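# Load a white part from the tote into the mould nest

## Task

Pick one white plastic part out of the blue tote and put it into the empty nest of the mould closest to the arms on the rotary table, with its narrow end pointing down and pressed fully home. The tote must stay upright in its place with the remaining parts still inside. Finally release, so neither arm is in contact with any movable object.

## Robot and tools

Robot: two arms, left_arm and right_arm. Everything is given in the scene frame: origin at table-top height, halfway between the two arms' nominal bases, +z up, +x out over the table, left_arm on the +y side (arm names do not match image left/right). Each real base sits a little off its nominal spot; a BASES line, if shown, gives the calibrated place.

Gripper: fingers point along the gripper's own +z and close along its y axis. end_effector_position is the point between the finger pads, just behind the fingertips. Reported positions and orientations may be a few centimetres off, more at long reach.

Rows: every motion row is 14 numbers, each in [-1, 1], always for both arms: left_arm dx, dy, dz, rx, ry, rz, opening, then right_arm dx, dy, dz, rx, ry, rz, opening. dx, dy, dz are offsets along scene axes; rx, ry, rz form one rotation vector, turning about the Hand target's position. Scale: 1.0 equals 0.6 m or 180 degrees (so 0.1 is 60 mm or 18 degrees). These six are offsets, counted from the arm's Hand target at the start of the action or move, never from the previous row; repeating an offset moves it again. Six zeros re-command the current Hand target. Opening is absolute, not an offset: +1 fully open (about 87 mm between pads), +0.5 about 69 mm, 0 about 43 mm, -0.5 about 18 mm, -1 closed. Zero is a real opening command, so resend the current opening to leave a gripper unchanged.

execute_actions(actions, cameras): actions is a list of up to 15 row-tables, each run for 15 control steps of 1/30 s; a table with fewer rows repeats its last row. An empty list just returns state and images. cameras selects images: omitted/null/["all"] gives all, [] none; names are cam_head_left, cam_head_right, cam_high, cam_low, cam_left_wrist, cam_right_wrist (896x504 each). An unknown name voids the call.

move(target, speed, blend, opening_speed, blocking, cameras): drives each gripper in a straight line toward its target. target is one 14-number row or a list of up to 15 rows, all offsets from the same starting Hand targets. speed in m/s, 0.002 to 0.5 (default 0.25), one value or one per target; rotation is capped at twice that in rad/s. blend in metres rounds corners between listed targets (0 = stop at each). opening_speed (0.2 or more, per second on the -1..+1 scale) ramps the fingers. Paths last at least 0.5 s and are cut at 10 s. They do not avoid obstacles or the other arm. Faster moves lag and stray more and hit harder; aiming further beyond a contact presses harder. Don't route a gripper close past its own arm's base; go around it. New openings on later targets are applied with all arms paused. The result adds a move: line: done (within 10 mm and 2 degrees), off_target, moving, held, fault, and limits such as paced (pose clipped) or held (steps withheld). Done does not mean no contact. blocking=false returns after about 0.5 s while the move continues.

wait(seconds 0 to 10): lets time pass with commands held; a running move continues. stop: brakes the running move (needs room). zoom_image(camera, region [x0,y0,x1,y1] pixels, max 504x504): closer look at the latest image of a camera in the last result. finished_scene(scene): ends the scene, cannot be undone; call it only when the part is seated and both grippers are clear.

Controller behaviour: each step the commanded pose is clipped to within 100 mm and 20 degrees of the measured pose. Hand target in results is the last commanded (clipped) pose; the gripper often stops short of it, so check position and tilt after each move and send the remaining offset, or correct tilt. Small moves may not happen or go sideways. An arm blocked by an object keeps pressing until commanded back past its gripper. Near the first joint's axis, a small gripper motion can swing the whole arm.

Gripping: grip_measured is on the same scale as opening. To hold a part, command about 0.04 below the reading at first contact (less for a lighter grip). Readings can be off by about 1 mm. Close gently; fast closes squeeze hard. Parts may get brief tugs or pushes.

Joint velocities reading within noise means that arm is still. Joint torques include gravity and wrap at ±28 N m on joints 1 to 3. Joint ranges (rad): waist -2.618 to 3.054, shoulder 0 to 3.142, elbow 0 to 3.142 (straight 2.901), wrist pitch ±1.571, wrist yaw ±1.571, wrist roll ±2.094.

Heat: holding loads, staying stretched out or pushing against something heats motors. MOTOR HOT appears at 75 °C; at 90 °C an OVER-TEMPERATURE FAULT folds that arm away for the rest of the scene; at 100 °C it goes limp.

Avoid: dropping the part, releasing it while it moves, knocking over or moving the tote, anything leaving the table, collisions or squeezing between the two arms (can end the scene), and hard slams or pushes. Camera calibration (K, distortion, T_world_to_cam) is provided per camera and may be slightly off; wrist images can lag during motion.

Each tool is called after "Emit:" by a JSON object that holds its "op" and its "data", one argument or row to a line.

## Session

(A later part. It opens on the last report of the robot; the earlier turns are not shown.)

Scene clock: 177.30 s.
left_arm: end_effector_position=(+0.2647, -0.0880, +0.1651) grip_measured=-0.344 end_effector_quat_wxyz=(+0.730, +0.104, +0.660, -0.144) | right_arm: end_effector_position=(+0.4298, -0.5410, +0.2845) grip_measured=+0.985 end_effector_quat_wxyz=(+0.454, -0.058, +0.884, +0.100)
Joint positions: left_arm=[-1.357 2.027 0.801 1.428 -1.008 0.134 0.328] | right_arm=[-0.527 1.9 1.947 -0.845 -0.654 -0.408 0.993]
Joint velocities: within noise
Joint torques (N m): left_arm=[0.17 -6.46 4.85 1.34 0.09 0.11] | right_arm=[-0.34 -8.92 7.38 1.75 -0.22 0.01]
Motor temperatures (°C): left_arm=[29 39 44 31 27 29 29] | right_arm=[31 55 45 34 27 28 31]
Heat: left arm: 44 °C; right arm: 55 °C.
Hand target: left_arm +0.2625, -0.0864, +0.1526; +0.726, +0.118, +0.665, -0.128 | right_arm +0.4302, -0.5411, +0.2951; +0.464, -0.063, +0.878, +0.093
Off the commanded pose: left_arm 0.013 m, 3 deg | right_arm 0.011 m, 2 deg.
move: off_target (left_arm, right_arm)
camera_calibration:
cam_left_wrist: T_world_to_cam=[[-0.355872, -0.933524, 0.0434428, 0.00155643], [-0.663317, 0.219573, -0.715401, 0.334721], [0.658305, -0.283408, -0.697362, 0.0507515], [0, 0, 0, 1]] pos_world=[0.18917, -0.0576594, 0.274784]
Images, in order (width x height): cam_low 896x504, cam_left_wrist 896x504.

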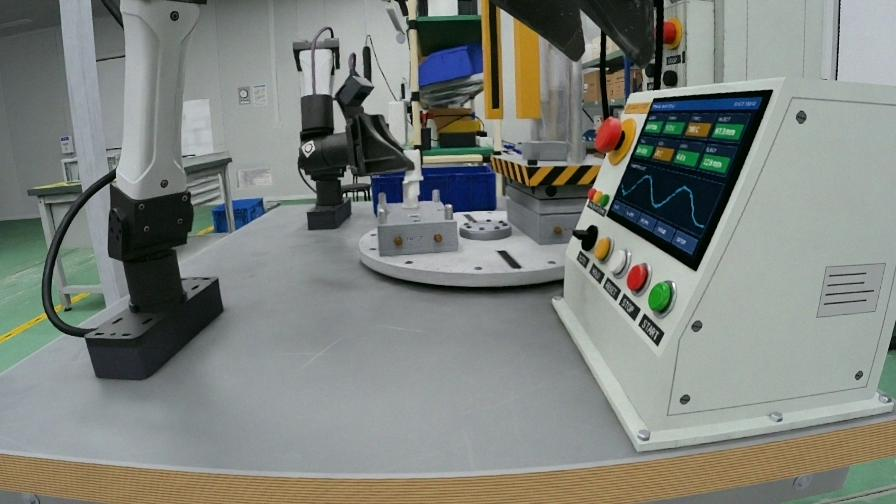

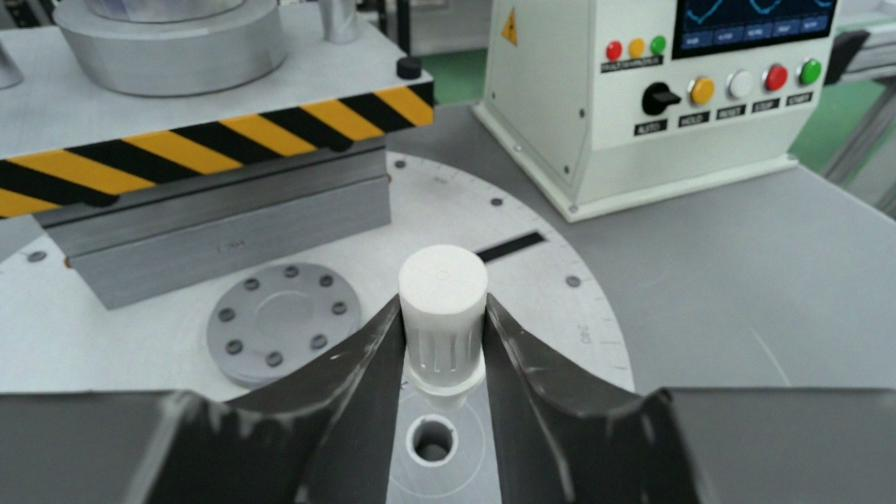

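Emit:
{"op": "move", "data": {
  "target": [-0.0033,0.0057,-0.022,0.0104,-0.0038,0.0011,-0.7,0,0,0,0,0,0,1],
  "speed": 0.06,
  "cameras": ["cam_low","cam_left_wrist"]
}}

Emit:
{"op": "zoom_image", "data": {
  "camera": "cam_low",
  "region": [350, 110, 550, 290]
}}

Emit:
{"op": "zoom_image", "data": {
  "camera": "cam_left_wrist",
  "region": [340, 230, 550, 504]
}}

Scene clock: 201.80 s.
left_arm: end_effector_position=(+0.2632, -0.0852, +0.1489) grip_measured=-0.344 end_effector_quat_wxyz=(+0.729, +0.123, +0.661, -0.125) | right_arm: end_effector_position=(+0.4298, -0.5410, +0.2845) grip_measured=+0.985 end_effector_quat_wxyz=(+0.454, -0.058, +0.884, +0.100)
Joint positions: left_arm=[-1.362 2.07 0.79 1.462 -1.014 0.168 0.328] | right_arm=[-0.527 1.9 1.947 -0.845 -0.654 -0.408 0.993]
Joint velocities: within noise
Joint torques (N m): left_arm=[0.1 -6.41 4.31 1.58 0.08 0.09] | right_arm=[-0.27 -8.92 7.34 1.73 -0.23 0.01]
Motor temperatures (°C): left_arm=[29 40 41 32 27 29 29] | right_arm=[31 55 45 35 27 28 31]
Heat: left arm: 41 °C; right arm: 55 °C.
Hand target: left_arm +0.2605, -0.0830, +0.1395; +0.728, +0.130, +0.663, -0.115 | right_arm +0.4302, -0.5411, +0.2951; +0.464, -0.063, +0.878, +0.093
Off the commanded pose: left_arm 0.010 m, 1 deg | right_arm 0.011 m, 2 deg.
move: off_target (right_arm)
camera_calibration:
cam_left_wrist: T_world_to_cam=[[-0.352089, -0.93593, -0.00826125, 0.0108104], [-0.659539, 0.254356, -0.707327, 0.322327], [0.66411, -0.243594, -0.706838, 0.0445454], [0, 0, 0, 1]] pos_world=[0.18681, -0.0610172, 0.259566]
Images, in order (width x height): cam_low 896x504, cam_left_wrist 896x504.

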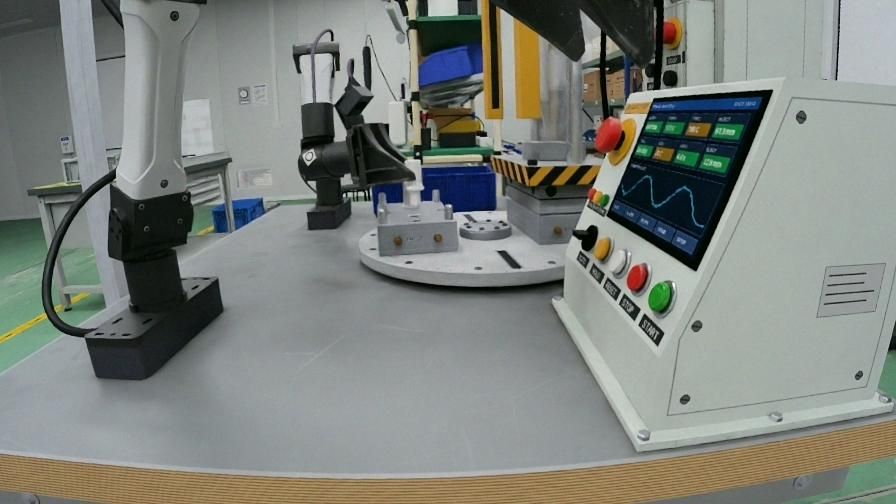

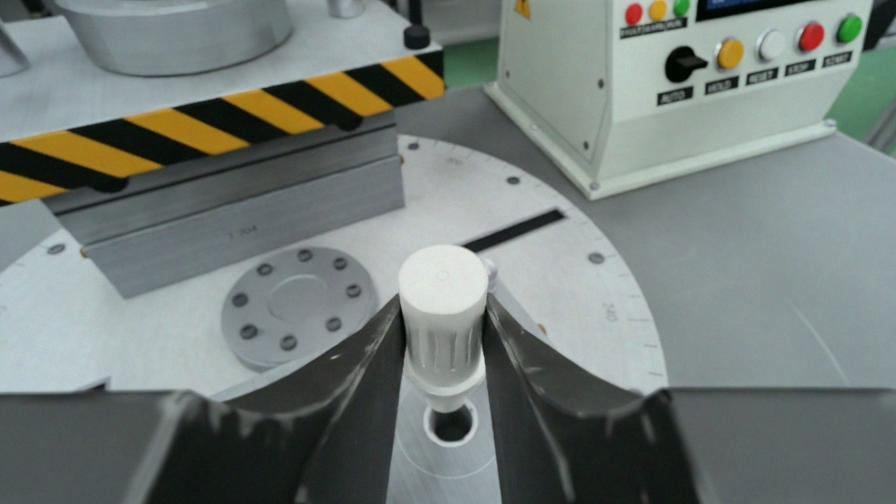

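Scaled by 2.520 from the camera's 896x504 image, which has a finer 1280x720 frame.

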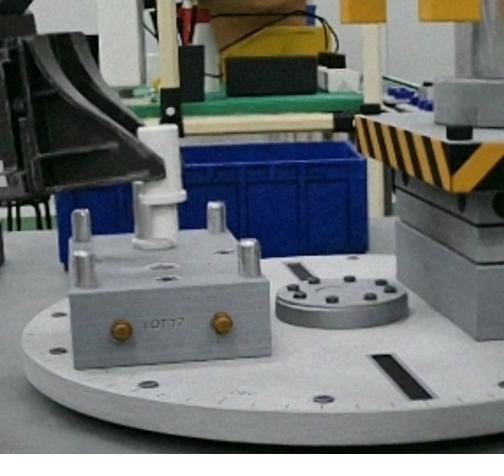

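Scaled by 1.839 from the camera's 896x504 image, which has a finer 1280x720 frame.

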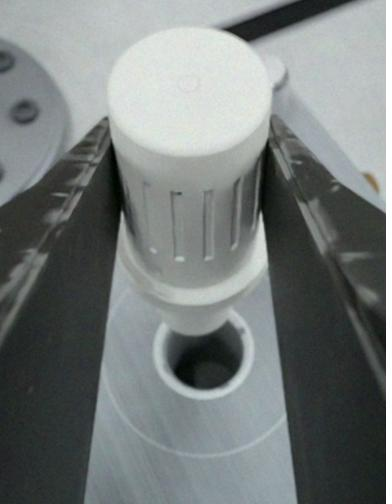

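Emit:
{"op": "zoom_image", "data": {
  "camera": "cam_low",
  "region": [375, 150, 455, 225]
}}

Scaled by 6.300 from the camera's 896x504 image, which has a finer 1280x720 frame.

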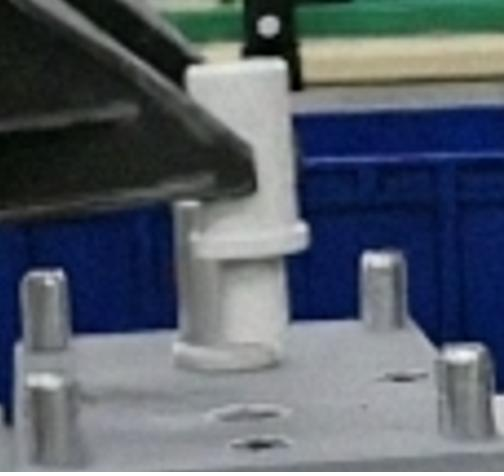

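Emit:
{"op": "move", "data": {
  "target": [-0.0027,-0.0027,-0.023,-0.003,0.001,0,-0.7,0,0,0,0,0,0,1],
  "speed": 0.05,
  "cameras": ["cam_low","cam_left_wrist"]
}}

Emit:
{"op": "zoom_image", "data": {
  "camera": "cam_low",
  "region": [375, 150, 455, 225]
}}

Emit:
{"op": "zoom_image", "data": {
  "camera": "cam_left_wrist",
  "region": [370, 330, 530, 450]
}}

Scene clock: 227.03 s.
left_arm: end_effector_position=(+0.2615, -0.0858, +0.1338) grip_measured=-0.344 end_effector_quat_wxyz=(+0.729, +0.123, +0.662, -0.124) | right_arm: end_effector_position=(+0.4298, -0.5410, +0.2845) grip_measured=+0.985 end_effector_quat_wxyz=(+0.454, -0.058, +0.884, +0.100)
Joint positions: left_arm=[-1.367 2.128 0.79 1.516 -1.02 0.169 0.328] | right_arm=[-0.527 1.9 1.947 -0.845 -0.654 -0.408 0.993]
Joint velocities: within noise
Joint torques (N m): left_arm=[0.1 -6.53 4.42 1.59 0.08 0.03] | right_arm=[-0.42 -9.09 7.3 1.75 -0.22 0.02]
Motor temperatures (°C): left_arm=[29 39 40 33 27 29 30] | right_arm=[31 56 45 35 27 28 31]
Heat: left arm: 40 °C; right arm: 56 °C.
Hand target: left_arm +0.2588, -0.0846, +0.1256; +0.728, +0.126, +0.664, -0.119 | right_arm +0.4302, -0.5411, +0.2951; +0.464, -0.063, +0.878, +0.093
Off the commanded pose: left_arm 0.009 m, 1 deg | right_arm 0.011 m, 2 deg.
move: off_target (right_arm)
camera_calibration:
cam_left_wrist: T_world_to_cam=[[-0.351412, -0.936163, -0.010393, 0.00962074], [-0.660611, 0.255812, -0.7058, 0.310857], [0.663402, -0.241161, -0.708335, 0.0354665], [0, 0, 0, 1]] pos_world=[0.185208, -0.0619613, 0.244625]
Images, in order (width x height): cam_low 896x504, cam_left_wrist 896x504.

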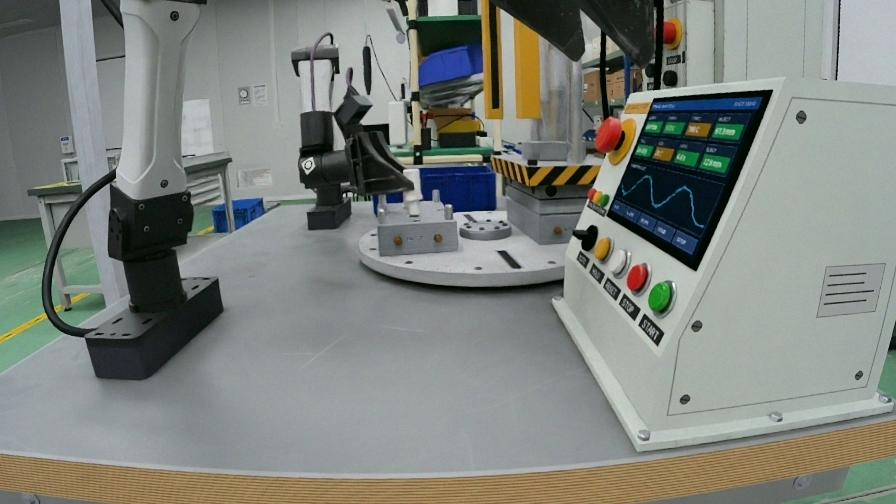

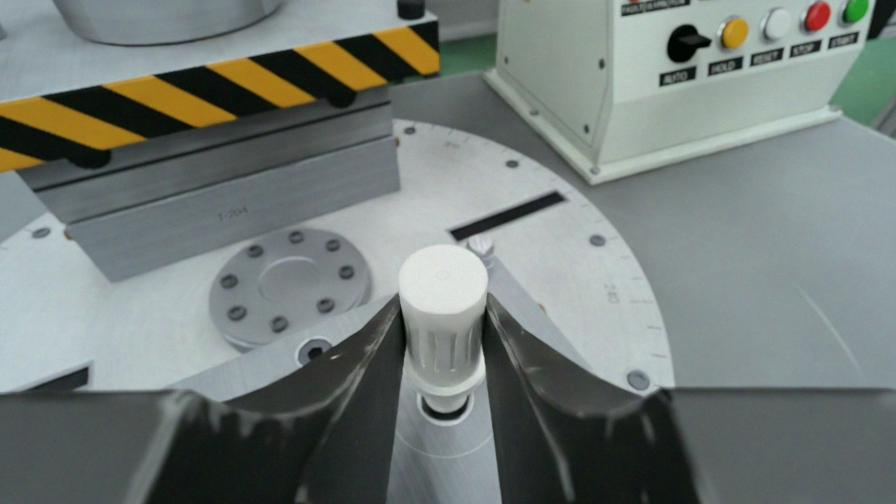

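Scaled by 6.300 from the camera's 896x504 image, which has a finer 1280x720 frame.

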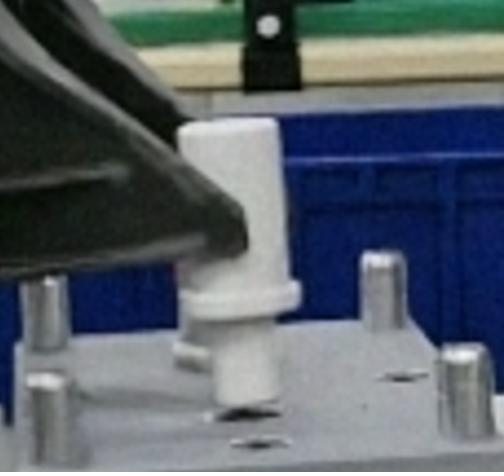

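Scaled by 3.150 from the camera's 896x504 image, which has a finer 1280x720 frame.

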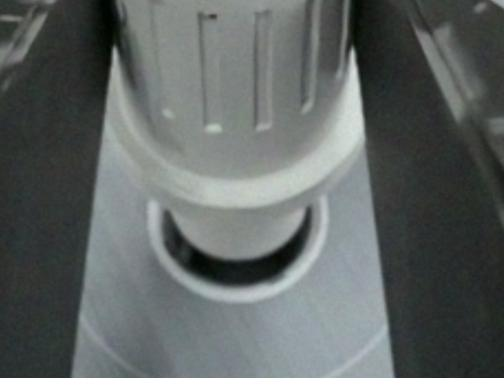

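Emit:
{"op": "move", "data": {
  "target": [0.0008,0,-0.036,0,0,0,-0.7,0,0,0,0,0,0,1],
  "speed": 0.04,
  "cameras": ["cam_low","cam_left_wrist"]
}}

Emit:
{"op": "zoom_image", "data": {
  "camera": "cam_low",
  "region": [375, 150, 455, 225]
}}

Emit:
{"op": "zoom_image", "data": {
  "camera": "cam_left_wrist",
  "region": [370, 330, 530, 450]
}}

Scene clock: 239.07 s.
left_arm: end_effector_position=(+0.2610, -0.0857, +0.1131) grip_measured=-0.344 end_effector_quat_wxyz=(+0.724, +0.127, +0.667, -0.122) | right_arm: end_effector_position=(+0.4298, -0.5410, +0.2845) grip_measured=+0.985 end_effector_quat_wxyz=(+0.454, -0.058, +0.884, +0.100)
Joint positions: left_arm=[-1.367 2.189 0.79 1.548 -1.02 0.149 0.328] | right_arm=[-0.527 1.9 1.947 -0.845 -0.654 -0.408 0.993]
Joint velocities: within noise
Joint torques (N m): left_arm=[0.29 -6.56 4.51 1.57 0.05 -0.06] | right_arm=[-0.32 -9.01 7.35 1.74 -0.24 0]
Motor temperatures (°C): left_arm=[29 39 40 34 27 29 30] | right_arm=[31 56 45 35 27 28 31]
Heat: left arm: 40 °C; right arm: 56 °C.
Hand target: left_arm +0.2593, -0.0846, +0.1040; +0.728, +0.126, +0.664, -0.119 | right_arm +0.4302, -0.5411, +0.2951; +0.464, -0.063, +0.878, +0.093
Off the commanded pose: left_arm 0.009 m, 1 deg | right_arm 0.011 m, 2 deg.
joint sent to its limit (left arm) — joint 4 (wrist pitch), upper limit. The joint targets still meet the commanded pose.
move: off_target (right_arm)
camera_calibration:
cam_left_wrist: T_world_to_cam=[[-0.353225, -0.935409, -0.015538, 0.0104712], [-0.669142, 0.264216, -0.694578, 0.297578], [0.653821, -0.234945, -0.719249, 0.0254142], [0, 0, 0, 1]] pos_world=[0.186204, -0.062859, 0.225133]
Images, in order (width x height): cam_low 896x504, cam_left_wrist 896x504.

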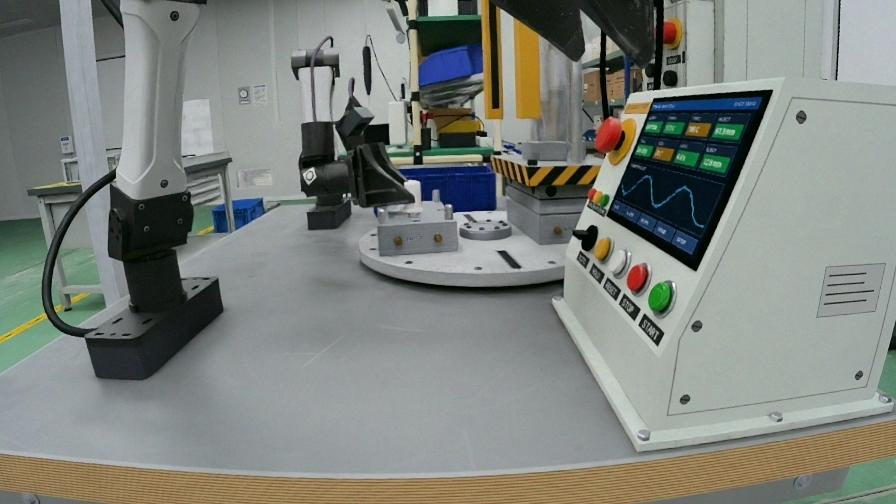

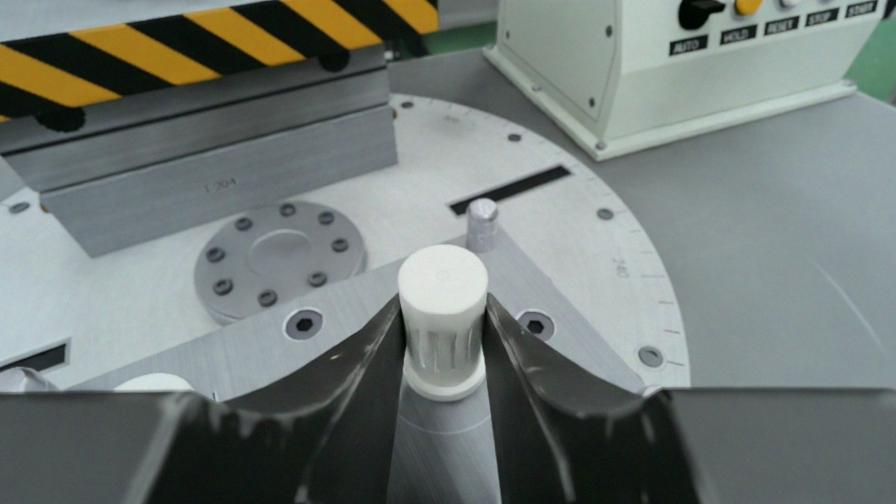

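Scaled by 6.300 from the camera's 896x504 image, which has a finer 1280x720 frame.

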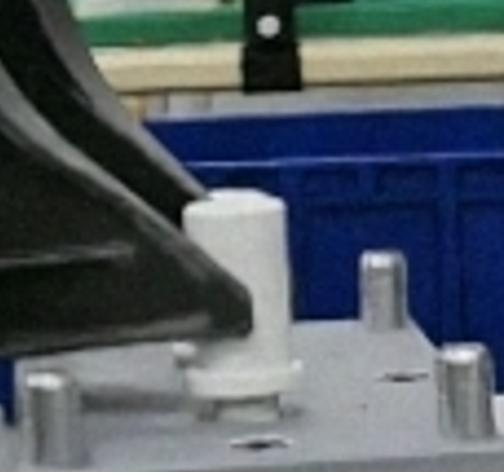

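Scaled by 3.150 from the camera's 896x504 image, which has a finer 1280x720 frame.

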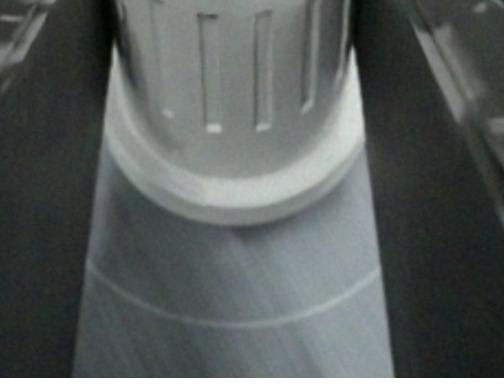

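Emit:
{"op": "move", "data": {
  "target": [0.0005,0,-0.014,0,0,0,-0.7,0,0,0,0,0,0,1],
  "speed": 0.04,
  "cameras": ["cam_low","cam_left_wrist"]
}}

Emit:
{"op": "zoom_image", "data": {
  "camera": "cam_low",
  "region": [375, 150, 455, 225]
}}

Scene clock: 245.63 s.
left_arm: end_effector_position=(+0.2607, -0.0858, +0.1063) grip_measured=-0.344 end_effector_quat_wxyz=(+0.721, +0.126, +0.670, -0.124) | right_arm: end_effector_position=(+0.4298, -0.5410, +0.2845) grip_measured=+0.985 end_effector_quat_wxyz=(+0.454, -0.058, +0.884, +0.100)
Joint positions: left_arm=[-1.367 2.209 0.79 1.556 -1.02 0.133 0.328] | right_arm=[-0.527 1.9 1.947 -0.845 -0.654 -0.408 0.993]
Joint velocities: within noise
Joint torques (N m): left_arm=[0.39 -6.41 4.62 1.48 0.05 -0.06] | right_arm=[-0.38 -8.98 7.15 1.74 -0.25 0.02]
Motor temperatures (°C): left_arm=[29 40 40 33 27 29 30] | right_arm=[31 56 45 35 27 28 31]
Heat: left arm: 40 °C; right arm: 56 °C.
Hand target: left_arm +0.2596, -0.0846, +0.0955; +0.727, +0.126, +0.664, -0.119 | right_arm +0.4302, -0.5411, +0.2951; +0.464, -0.063, +0.878, +0.093
Off the commanded pose: left_arm 0.011 m, 1 deg | right_arm 0.011 m, 2 deg.
joint sent to its limit (left arm) — joint 4 (wrist pitch), upper limit. The joint targets still meet the commanded pose.
move: off_target (left_arm, right_arm)
camera_calibration:
cam_left_wrist: T_world_to_cam=[[-0.354439, -0.935033, -0.00929977, 0.00986513], [-0.674179, 0.262425, -0.690374, 0.293331], [0.647962, -0.238426, -0.723393, 0.0223674], [0, 0, 0, 1]] pos_world=[0.186761, -0.0624203, 0.21878]
Images, in order (width x height): cam_low 896x504, cam_left_wrist 896x504.

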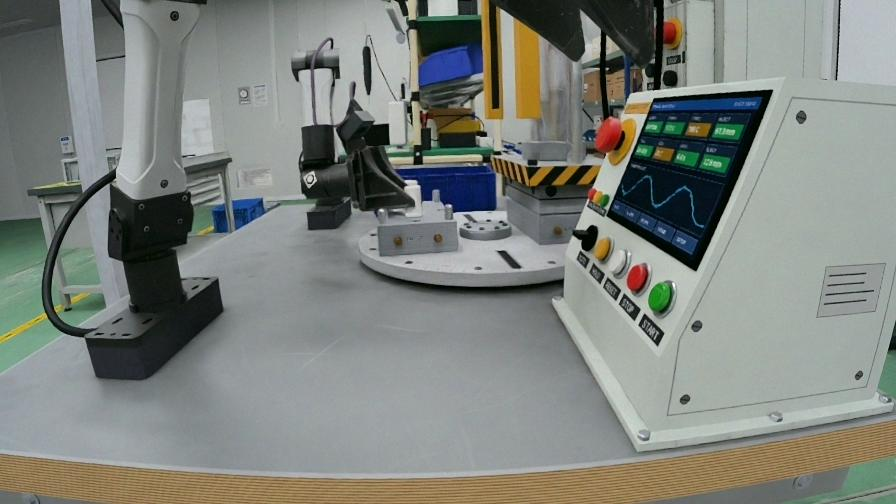

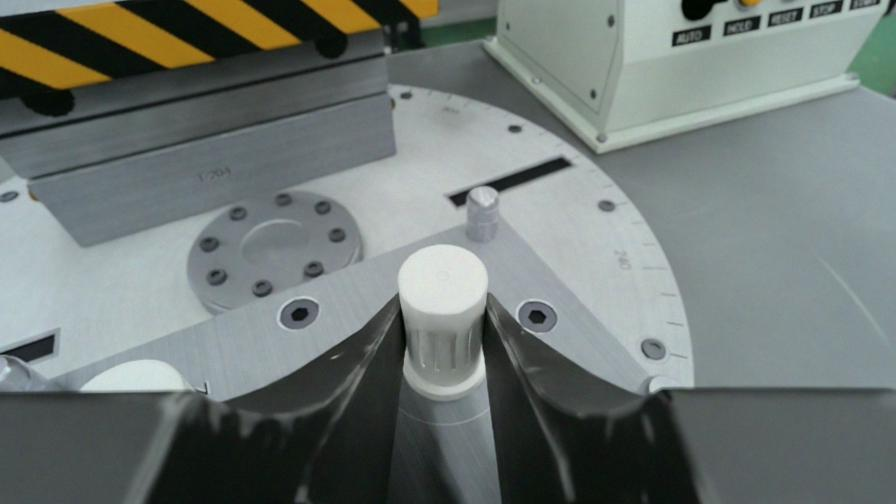

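Scaled by 6.300 from the camera's 896x504 image, which has a finer 1280x720 frame.

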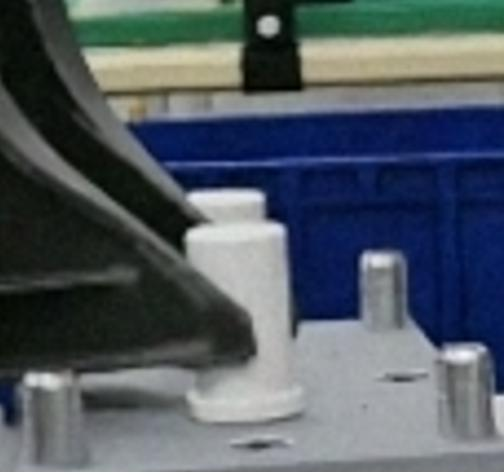

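Emit:
{"op": "move", "data": {
  "target": [0,0,-0.008,0,0,0,-0.7,0,0,0,0,0,0,1],
  "speed": 0.04,
  "cameras": ["cam_low"]
}}

Emit:
{"op": "zoom_image", "data": {
  "camera": "cam_low",
  "region": [375, 150, 455, 225]
}}

Scene clock: 250.17 s.
left_arm: end_effector_position=(+0.2606, -0.0859, +0.1055) grip_measured=-0.344 end_effector_quat_wxyz=(+0.721, +0.123, +0.670, -0.126) | right_arm: end_effector_position=(+0.4298, -0.5410, +0.2845) grip_measured=+0.985 end_effector_quat_wxyz=(+0.454, -0.058, +0.884, +0.100)
Joint positions: left_arm=[-1.367 2.212 0.79 1.56 -1.02 0.127 0.328] | right_arm=[-0.527 1.9 1.947 -0.845 -0.654 -0.408 0.993]
Joint velocities: within noise
Joint torques (N m): left_arm=[0.46 -5.76 4.7 1.44 0.05 -0.1] | right_arm=[-0.34 -9.03 7.35 1.74 -0.25 -0.01]
Motor temperatures (°C): left_arm=[29 40 40 34 27 29 30] | right_arm=[31 56 45 35 27 28 31]
Heat: left arm: 40 °C; right arm: 56 °C.
Hand target: left_arm +0.2596, -0.0846, +0.0907; +0.727, +0.126, +0.664, -0.119 | right_arm +0.4302, -0.5411, +0.2951; +0.464, -0.063, +0.878, +0.093
Off the commanded pose: left_arm 0.015 m, 1 deg | right_arm 0.011 m, 2 deg.
joint read past its limit (left arm) — joint 4 (wrist pitch), upper limit.
joint sent to its limit (left arm) — joint 4 (wrist pitch), upper limit. The joint targets still meet the commanded pose.
move: off_target (left_arm, right_arm)
Images, in order (width x height): cam_low 896x504.

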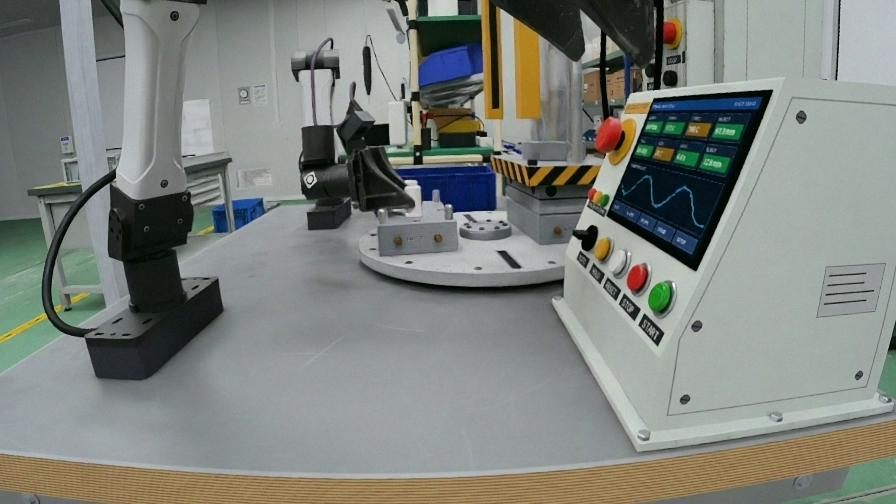

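Scaled by 6.300 from the camera's 896x504 image, which has a finer 1280x720 frame.

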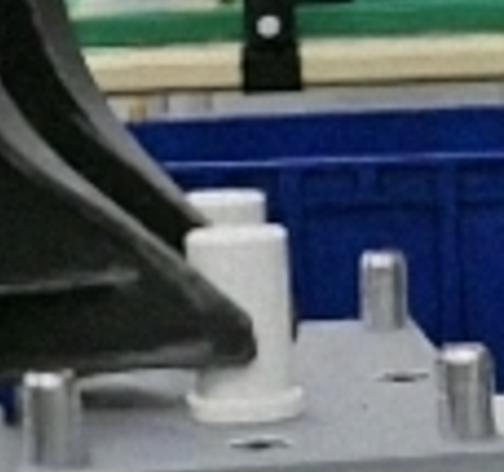

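Emit:
{"op": "move", "data": {
  "target": [
    [0,0,0.0155,0,0,0,-0.7,0,0,0,0,0,0,1],
    [0,0,0.0155,0,0,0,0.2,0,0,0,0,0,0,1],
    [-0.2,0.073,0.05,0,0,0,0.2,0,0,0,0,0,0,1]
  ],
  "opening_speed": 1,
  "speed": [0.05,0.05,0.12]
}}

Emit:
{"op": "zoom_image", "data": {
  "camera": "cam_low",
  "region": [375, 150, 455, 225]
}}

Scene clock: 261.60 s.
left_arm: end_effector_position=(+0.1399, -0.0448, +0.1132) grip_measured=+0.200 end_effector_quat_wxyz=(+0.705, +0.138, +0.686, -0.116) | right_arm: end_effector_position=(+0.4298, -0.5410, +0.2845) grip_measured=+0.985 end_effector_quat_wxyz=(+0.454, -0.058, +0.884, +0.100)
Joint positions: left_arm=[-1.733 2.055 0.601 1.56 -1.383 0.141 0.6] | right_arm=[-0.527 1.9 1.947 -0.845 -0.654 -0.408 0.993]
Joint velocities: within noise
Joint torques (N m): left_arm=[0.42 -9.37 3.03 1.24 0.02 0.1] | right_arm=[-0.34 -8.91 7.31 1.79 -0.25 -0.02]
Motor temperatures (°C): left_arm=[29 40 40 34 27 29 30] | right_arm=[31 56 46 35 27 28 31]
Heat: left arm: 40 °C; right arm: 56 °C.
Hand target: left_arm +0.1396, -0.0409, +0.1209; +0.728, +0.126, +0.664, -0.119 | right_arm +0.4302, -0.5411, +0.2951; +0.464, -0.063, +0.878, +0.093
Off the commanded pose: left_arm 0.008 m, 4 deg | right_arm 0.011 m, 2 deg.
joint read past its limit (left arm) — joint 4 (wrist pitch), upper limit.
joint sent to its limit (left arm) — joint 4 (wrist pitch), upper limit. The joint targets are off in orientation, not in position.
move: off_target (left_arm, right_arm)
camera_calibration:
cam_left_wrist: T_world_to_cam=[[-0.360528, -0.93228, -0.0295646, 0.00875352], [-0.700353, 0.2915, -0.651562, 0.206551], [0.616056, -0.2142, -0.758019, 0.124857], [0, 0, 0, 1]] pos_world=[0.0708961, -0.0253047, 0.229484]

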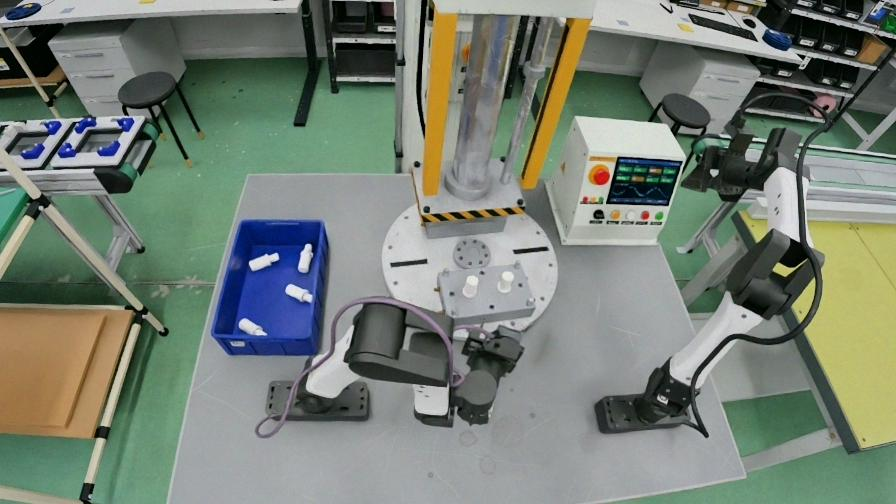

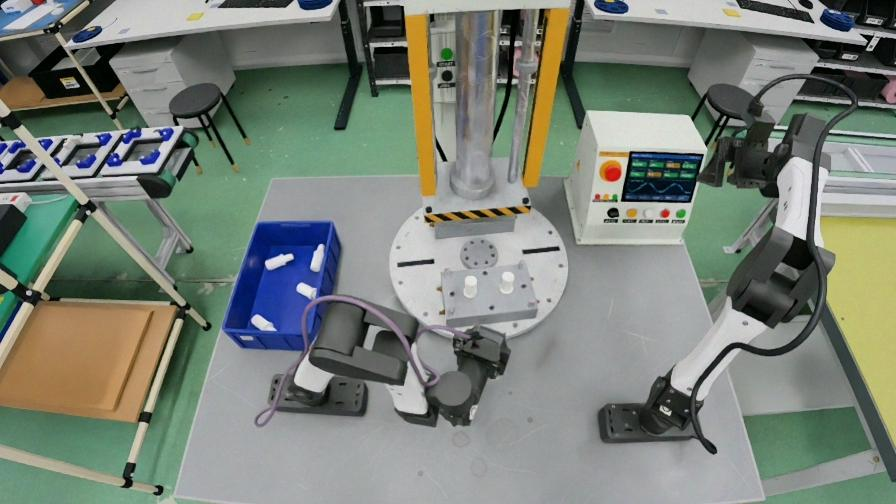

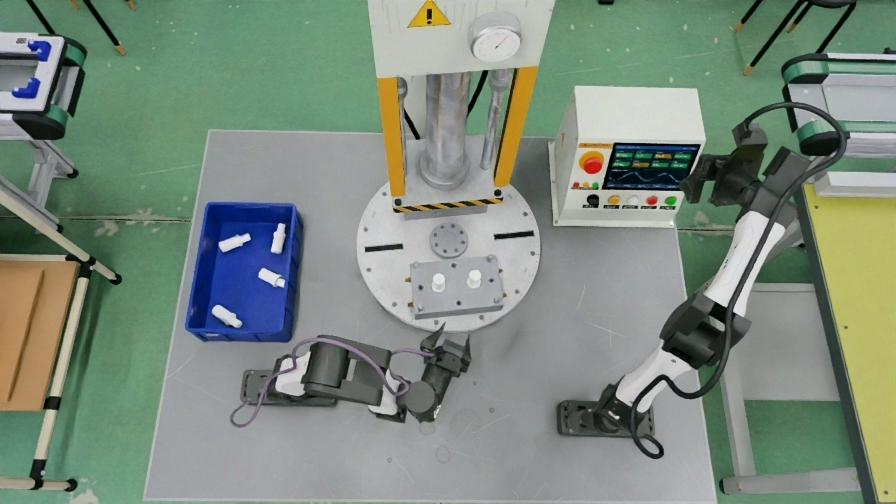

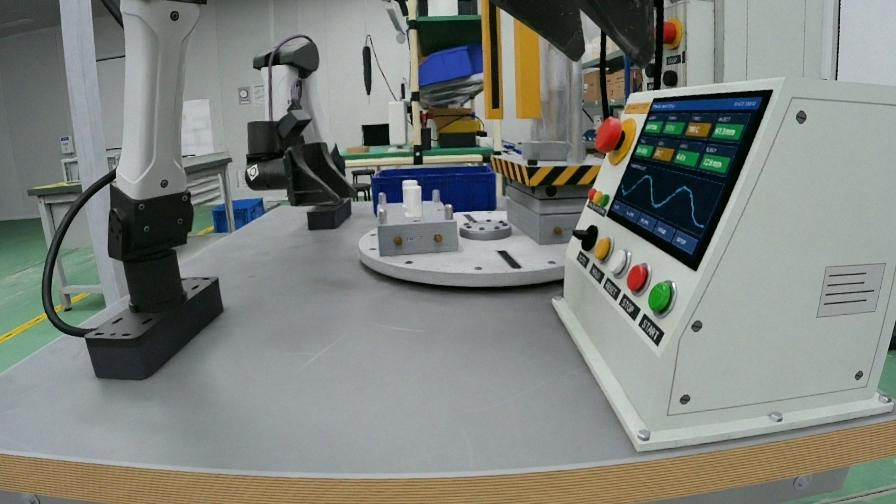

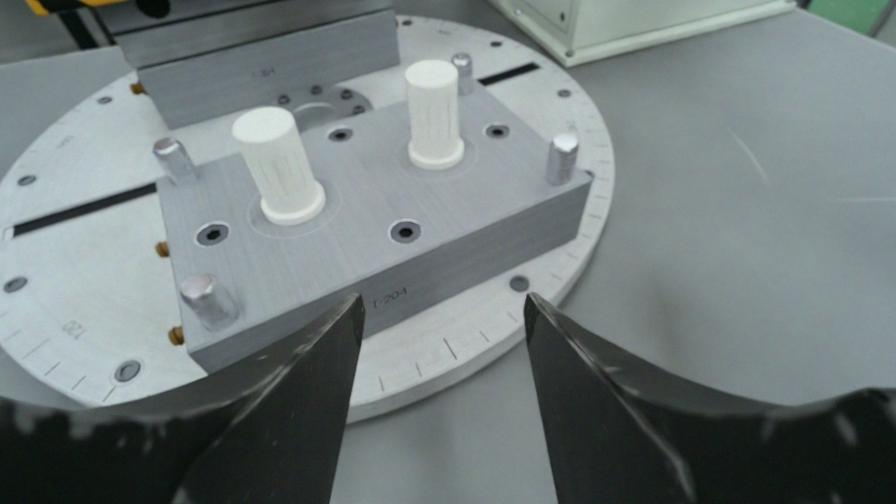

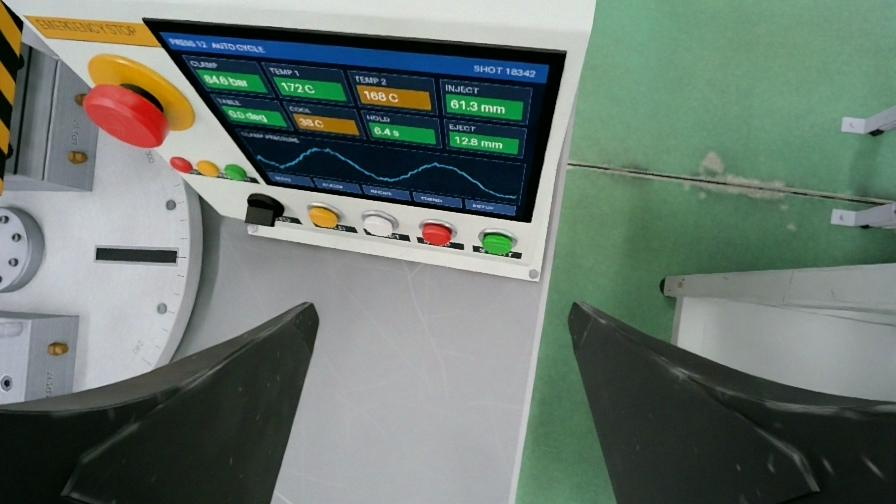

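Scaled by 6.300 from the camera's 896x504 image, which has a finer 1280x720 frame.

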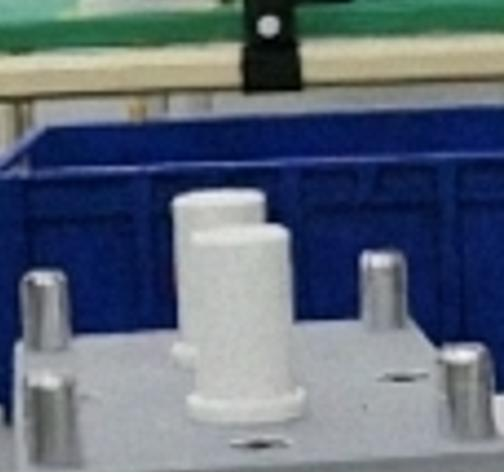

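Emit:
{"op": "finished_scene", "data": {
  "scene": 1
}}

The scene is finished: the task was done.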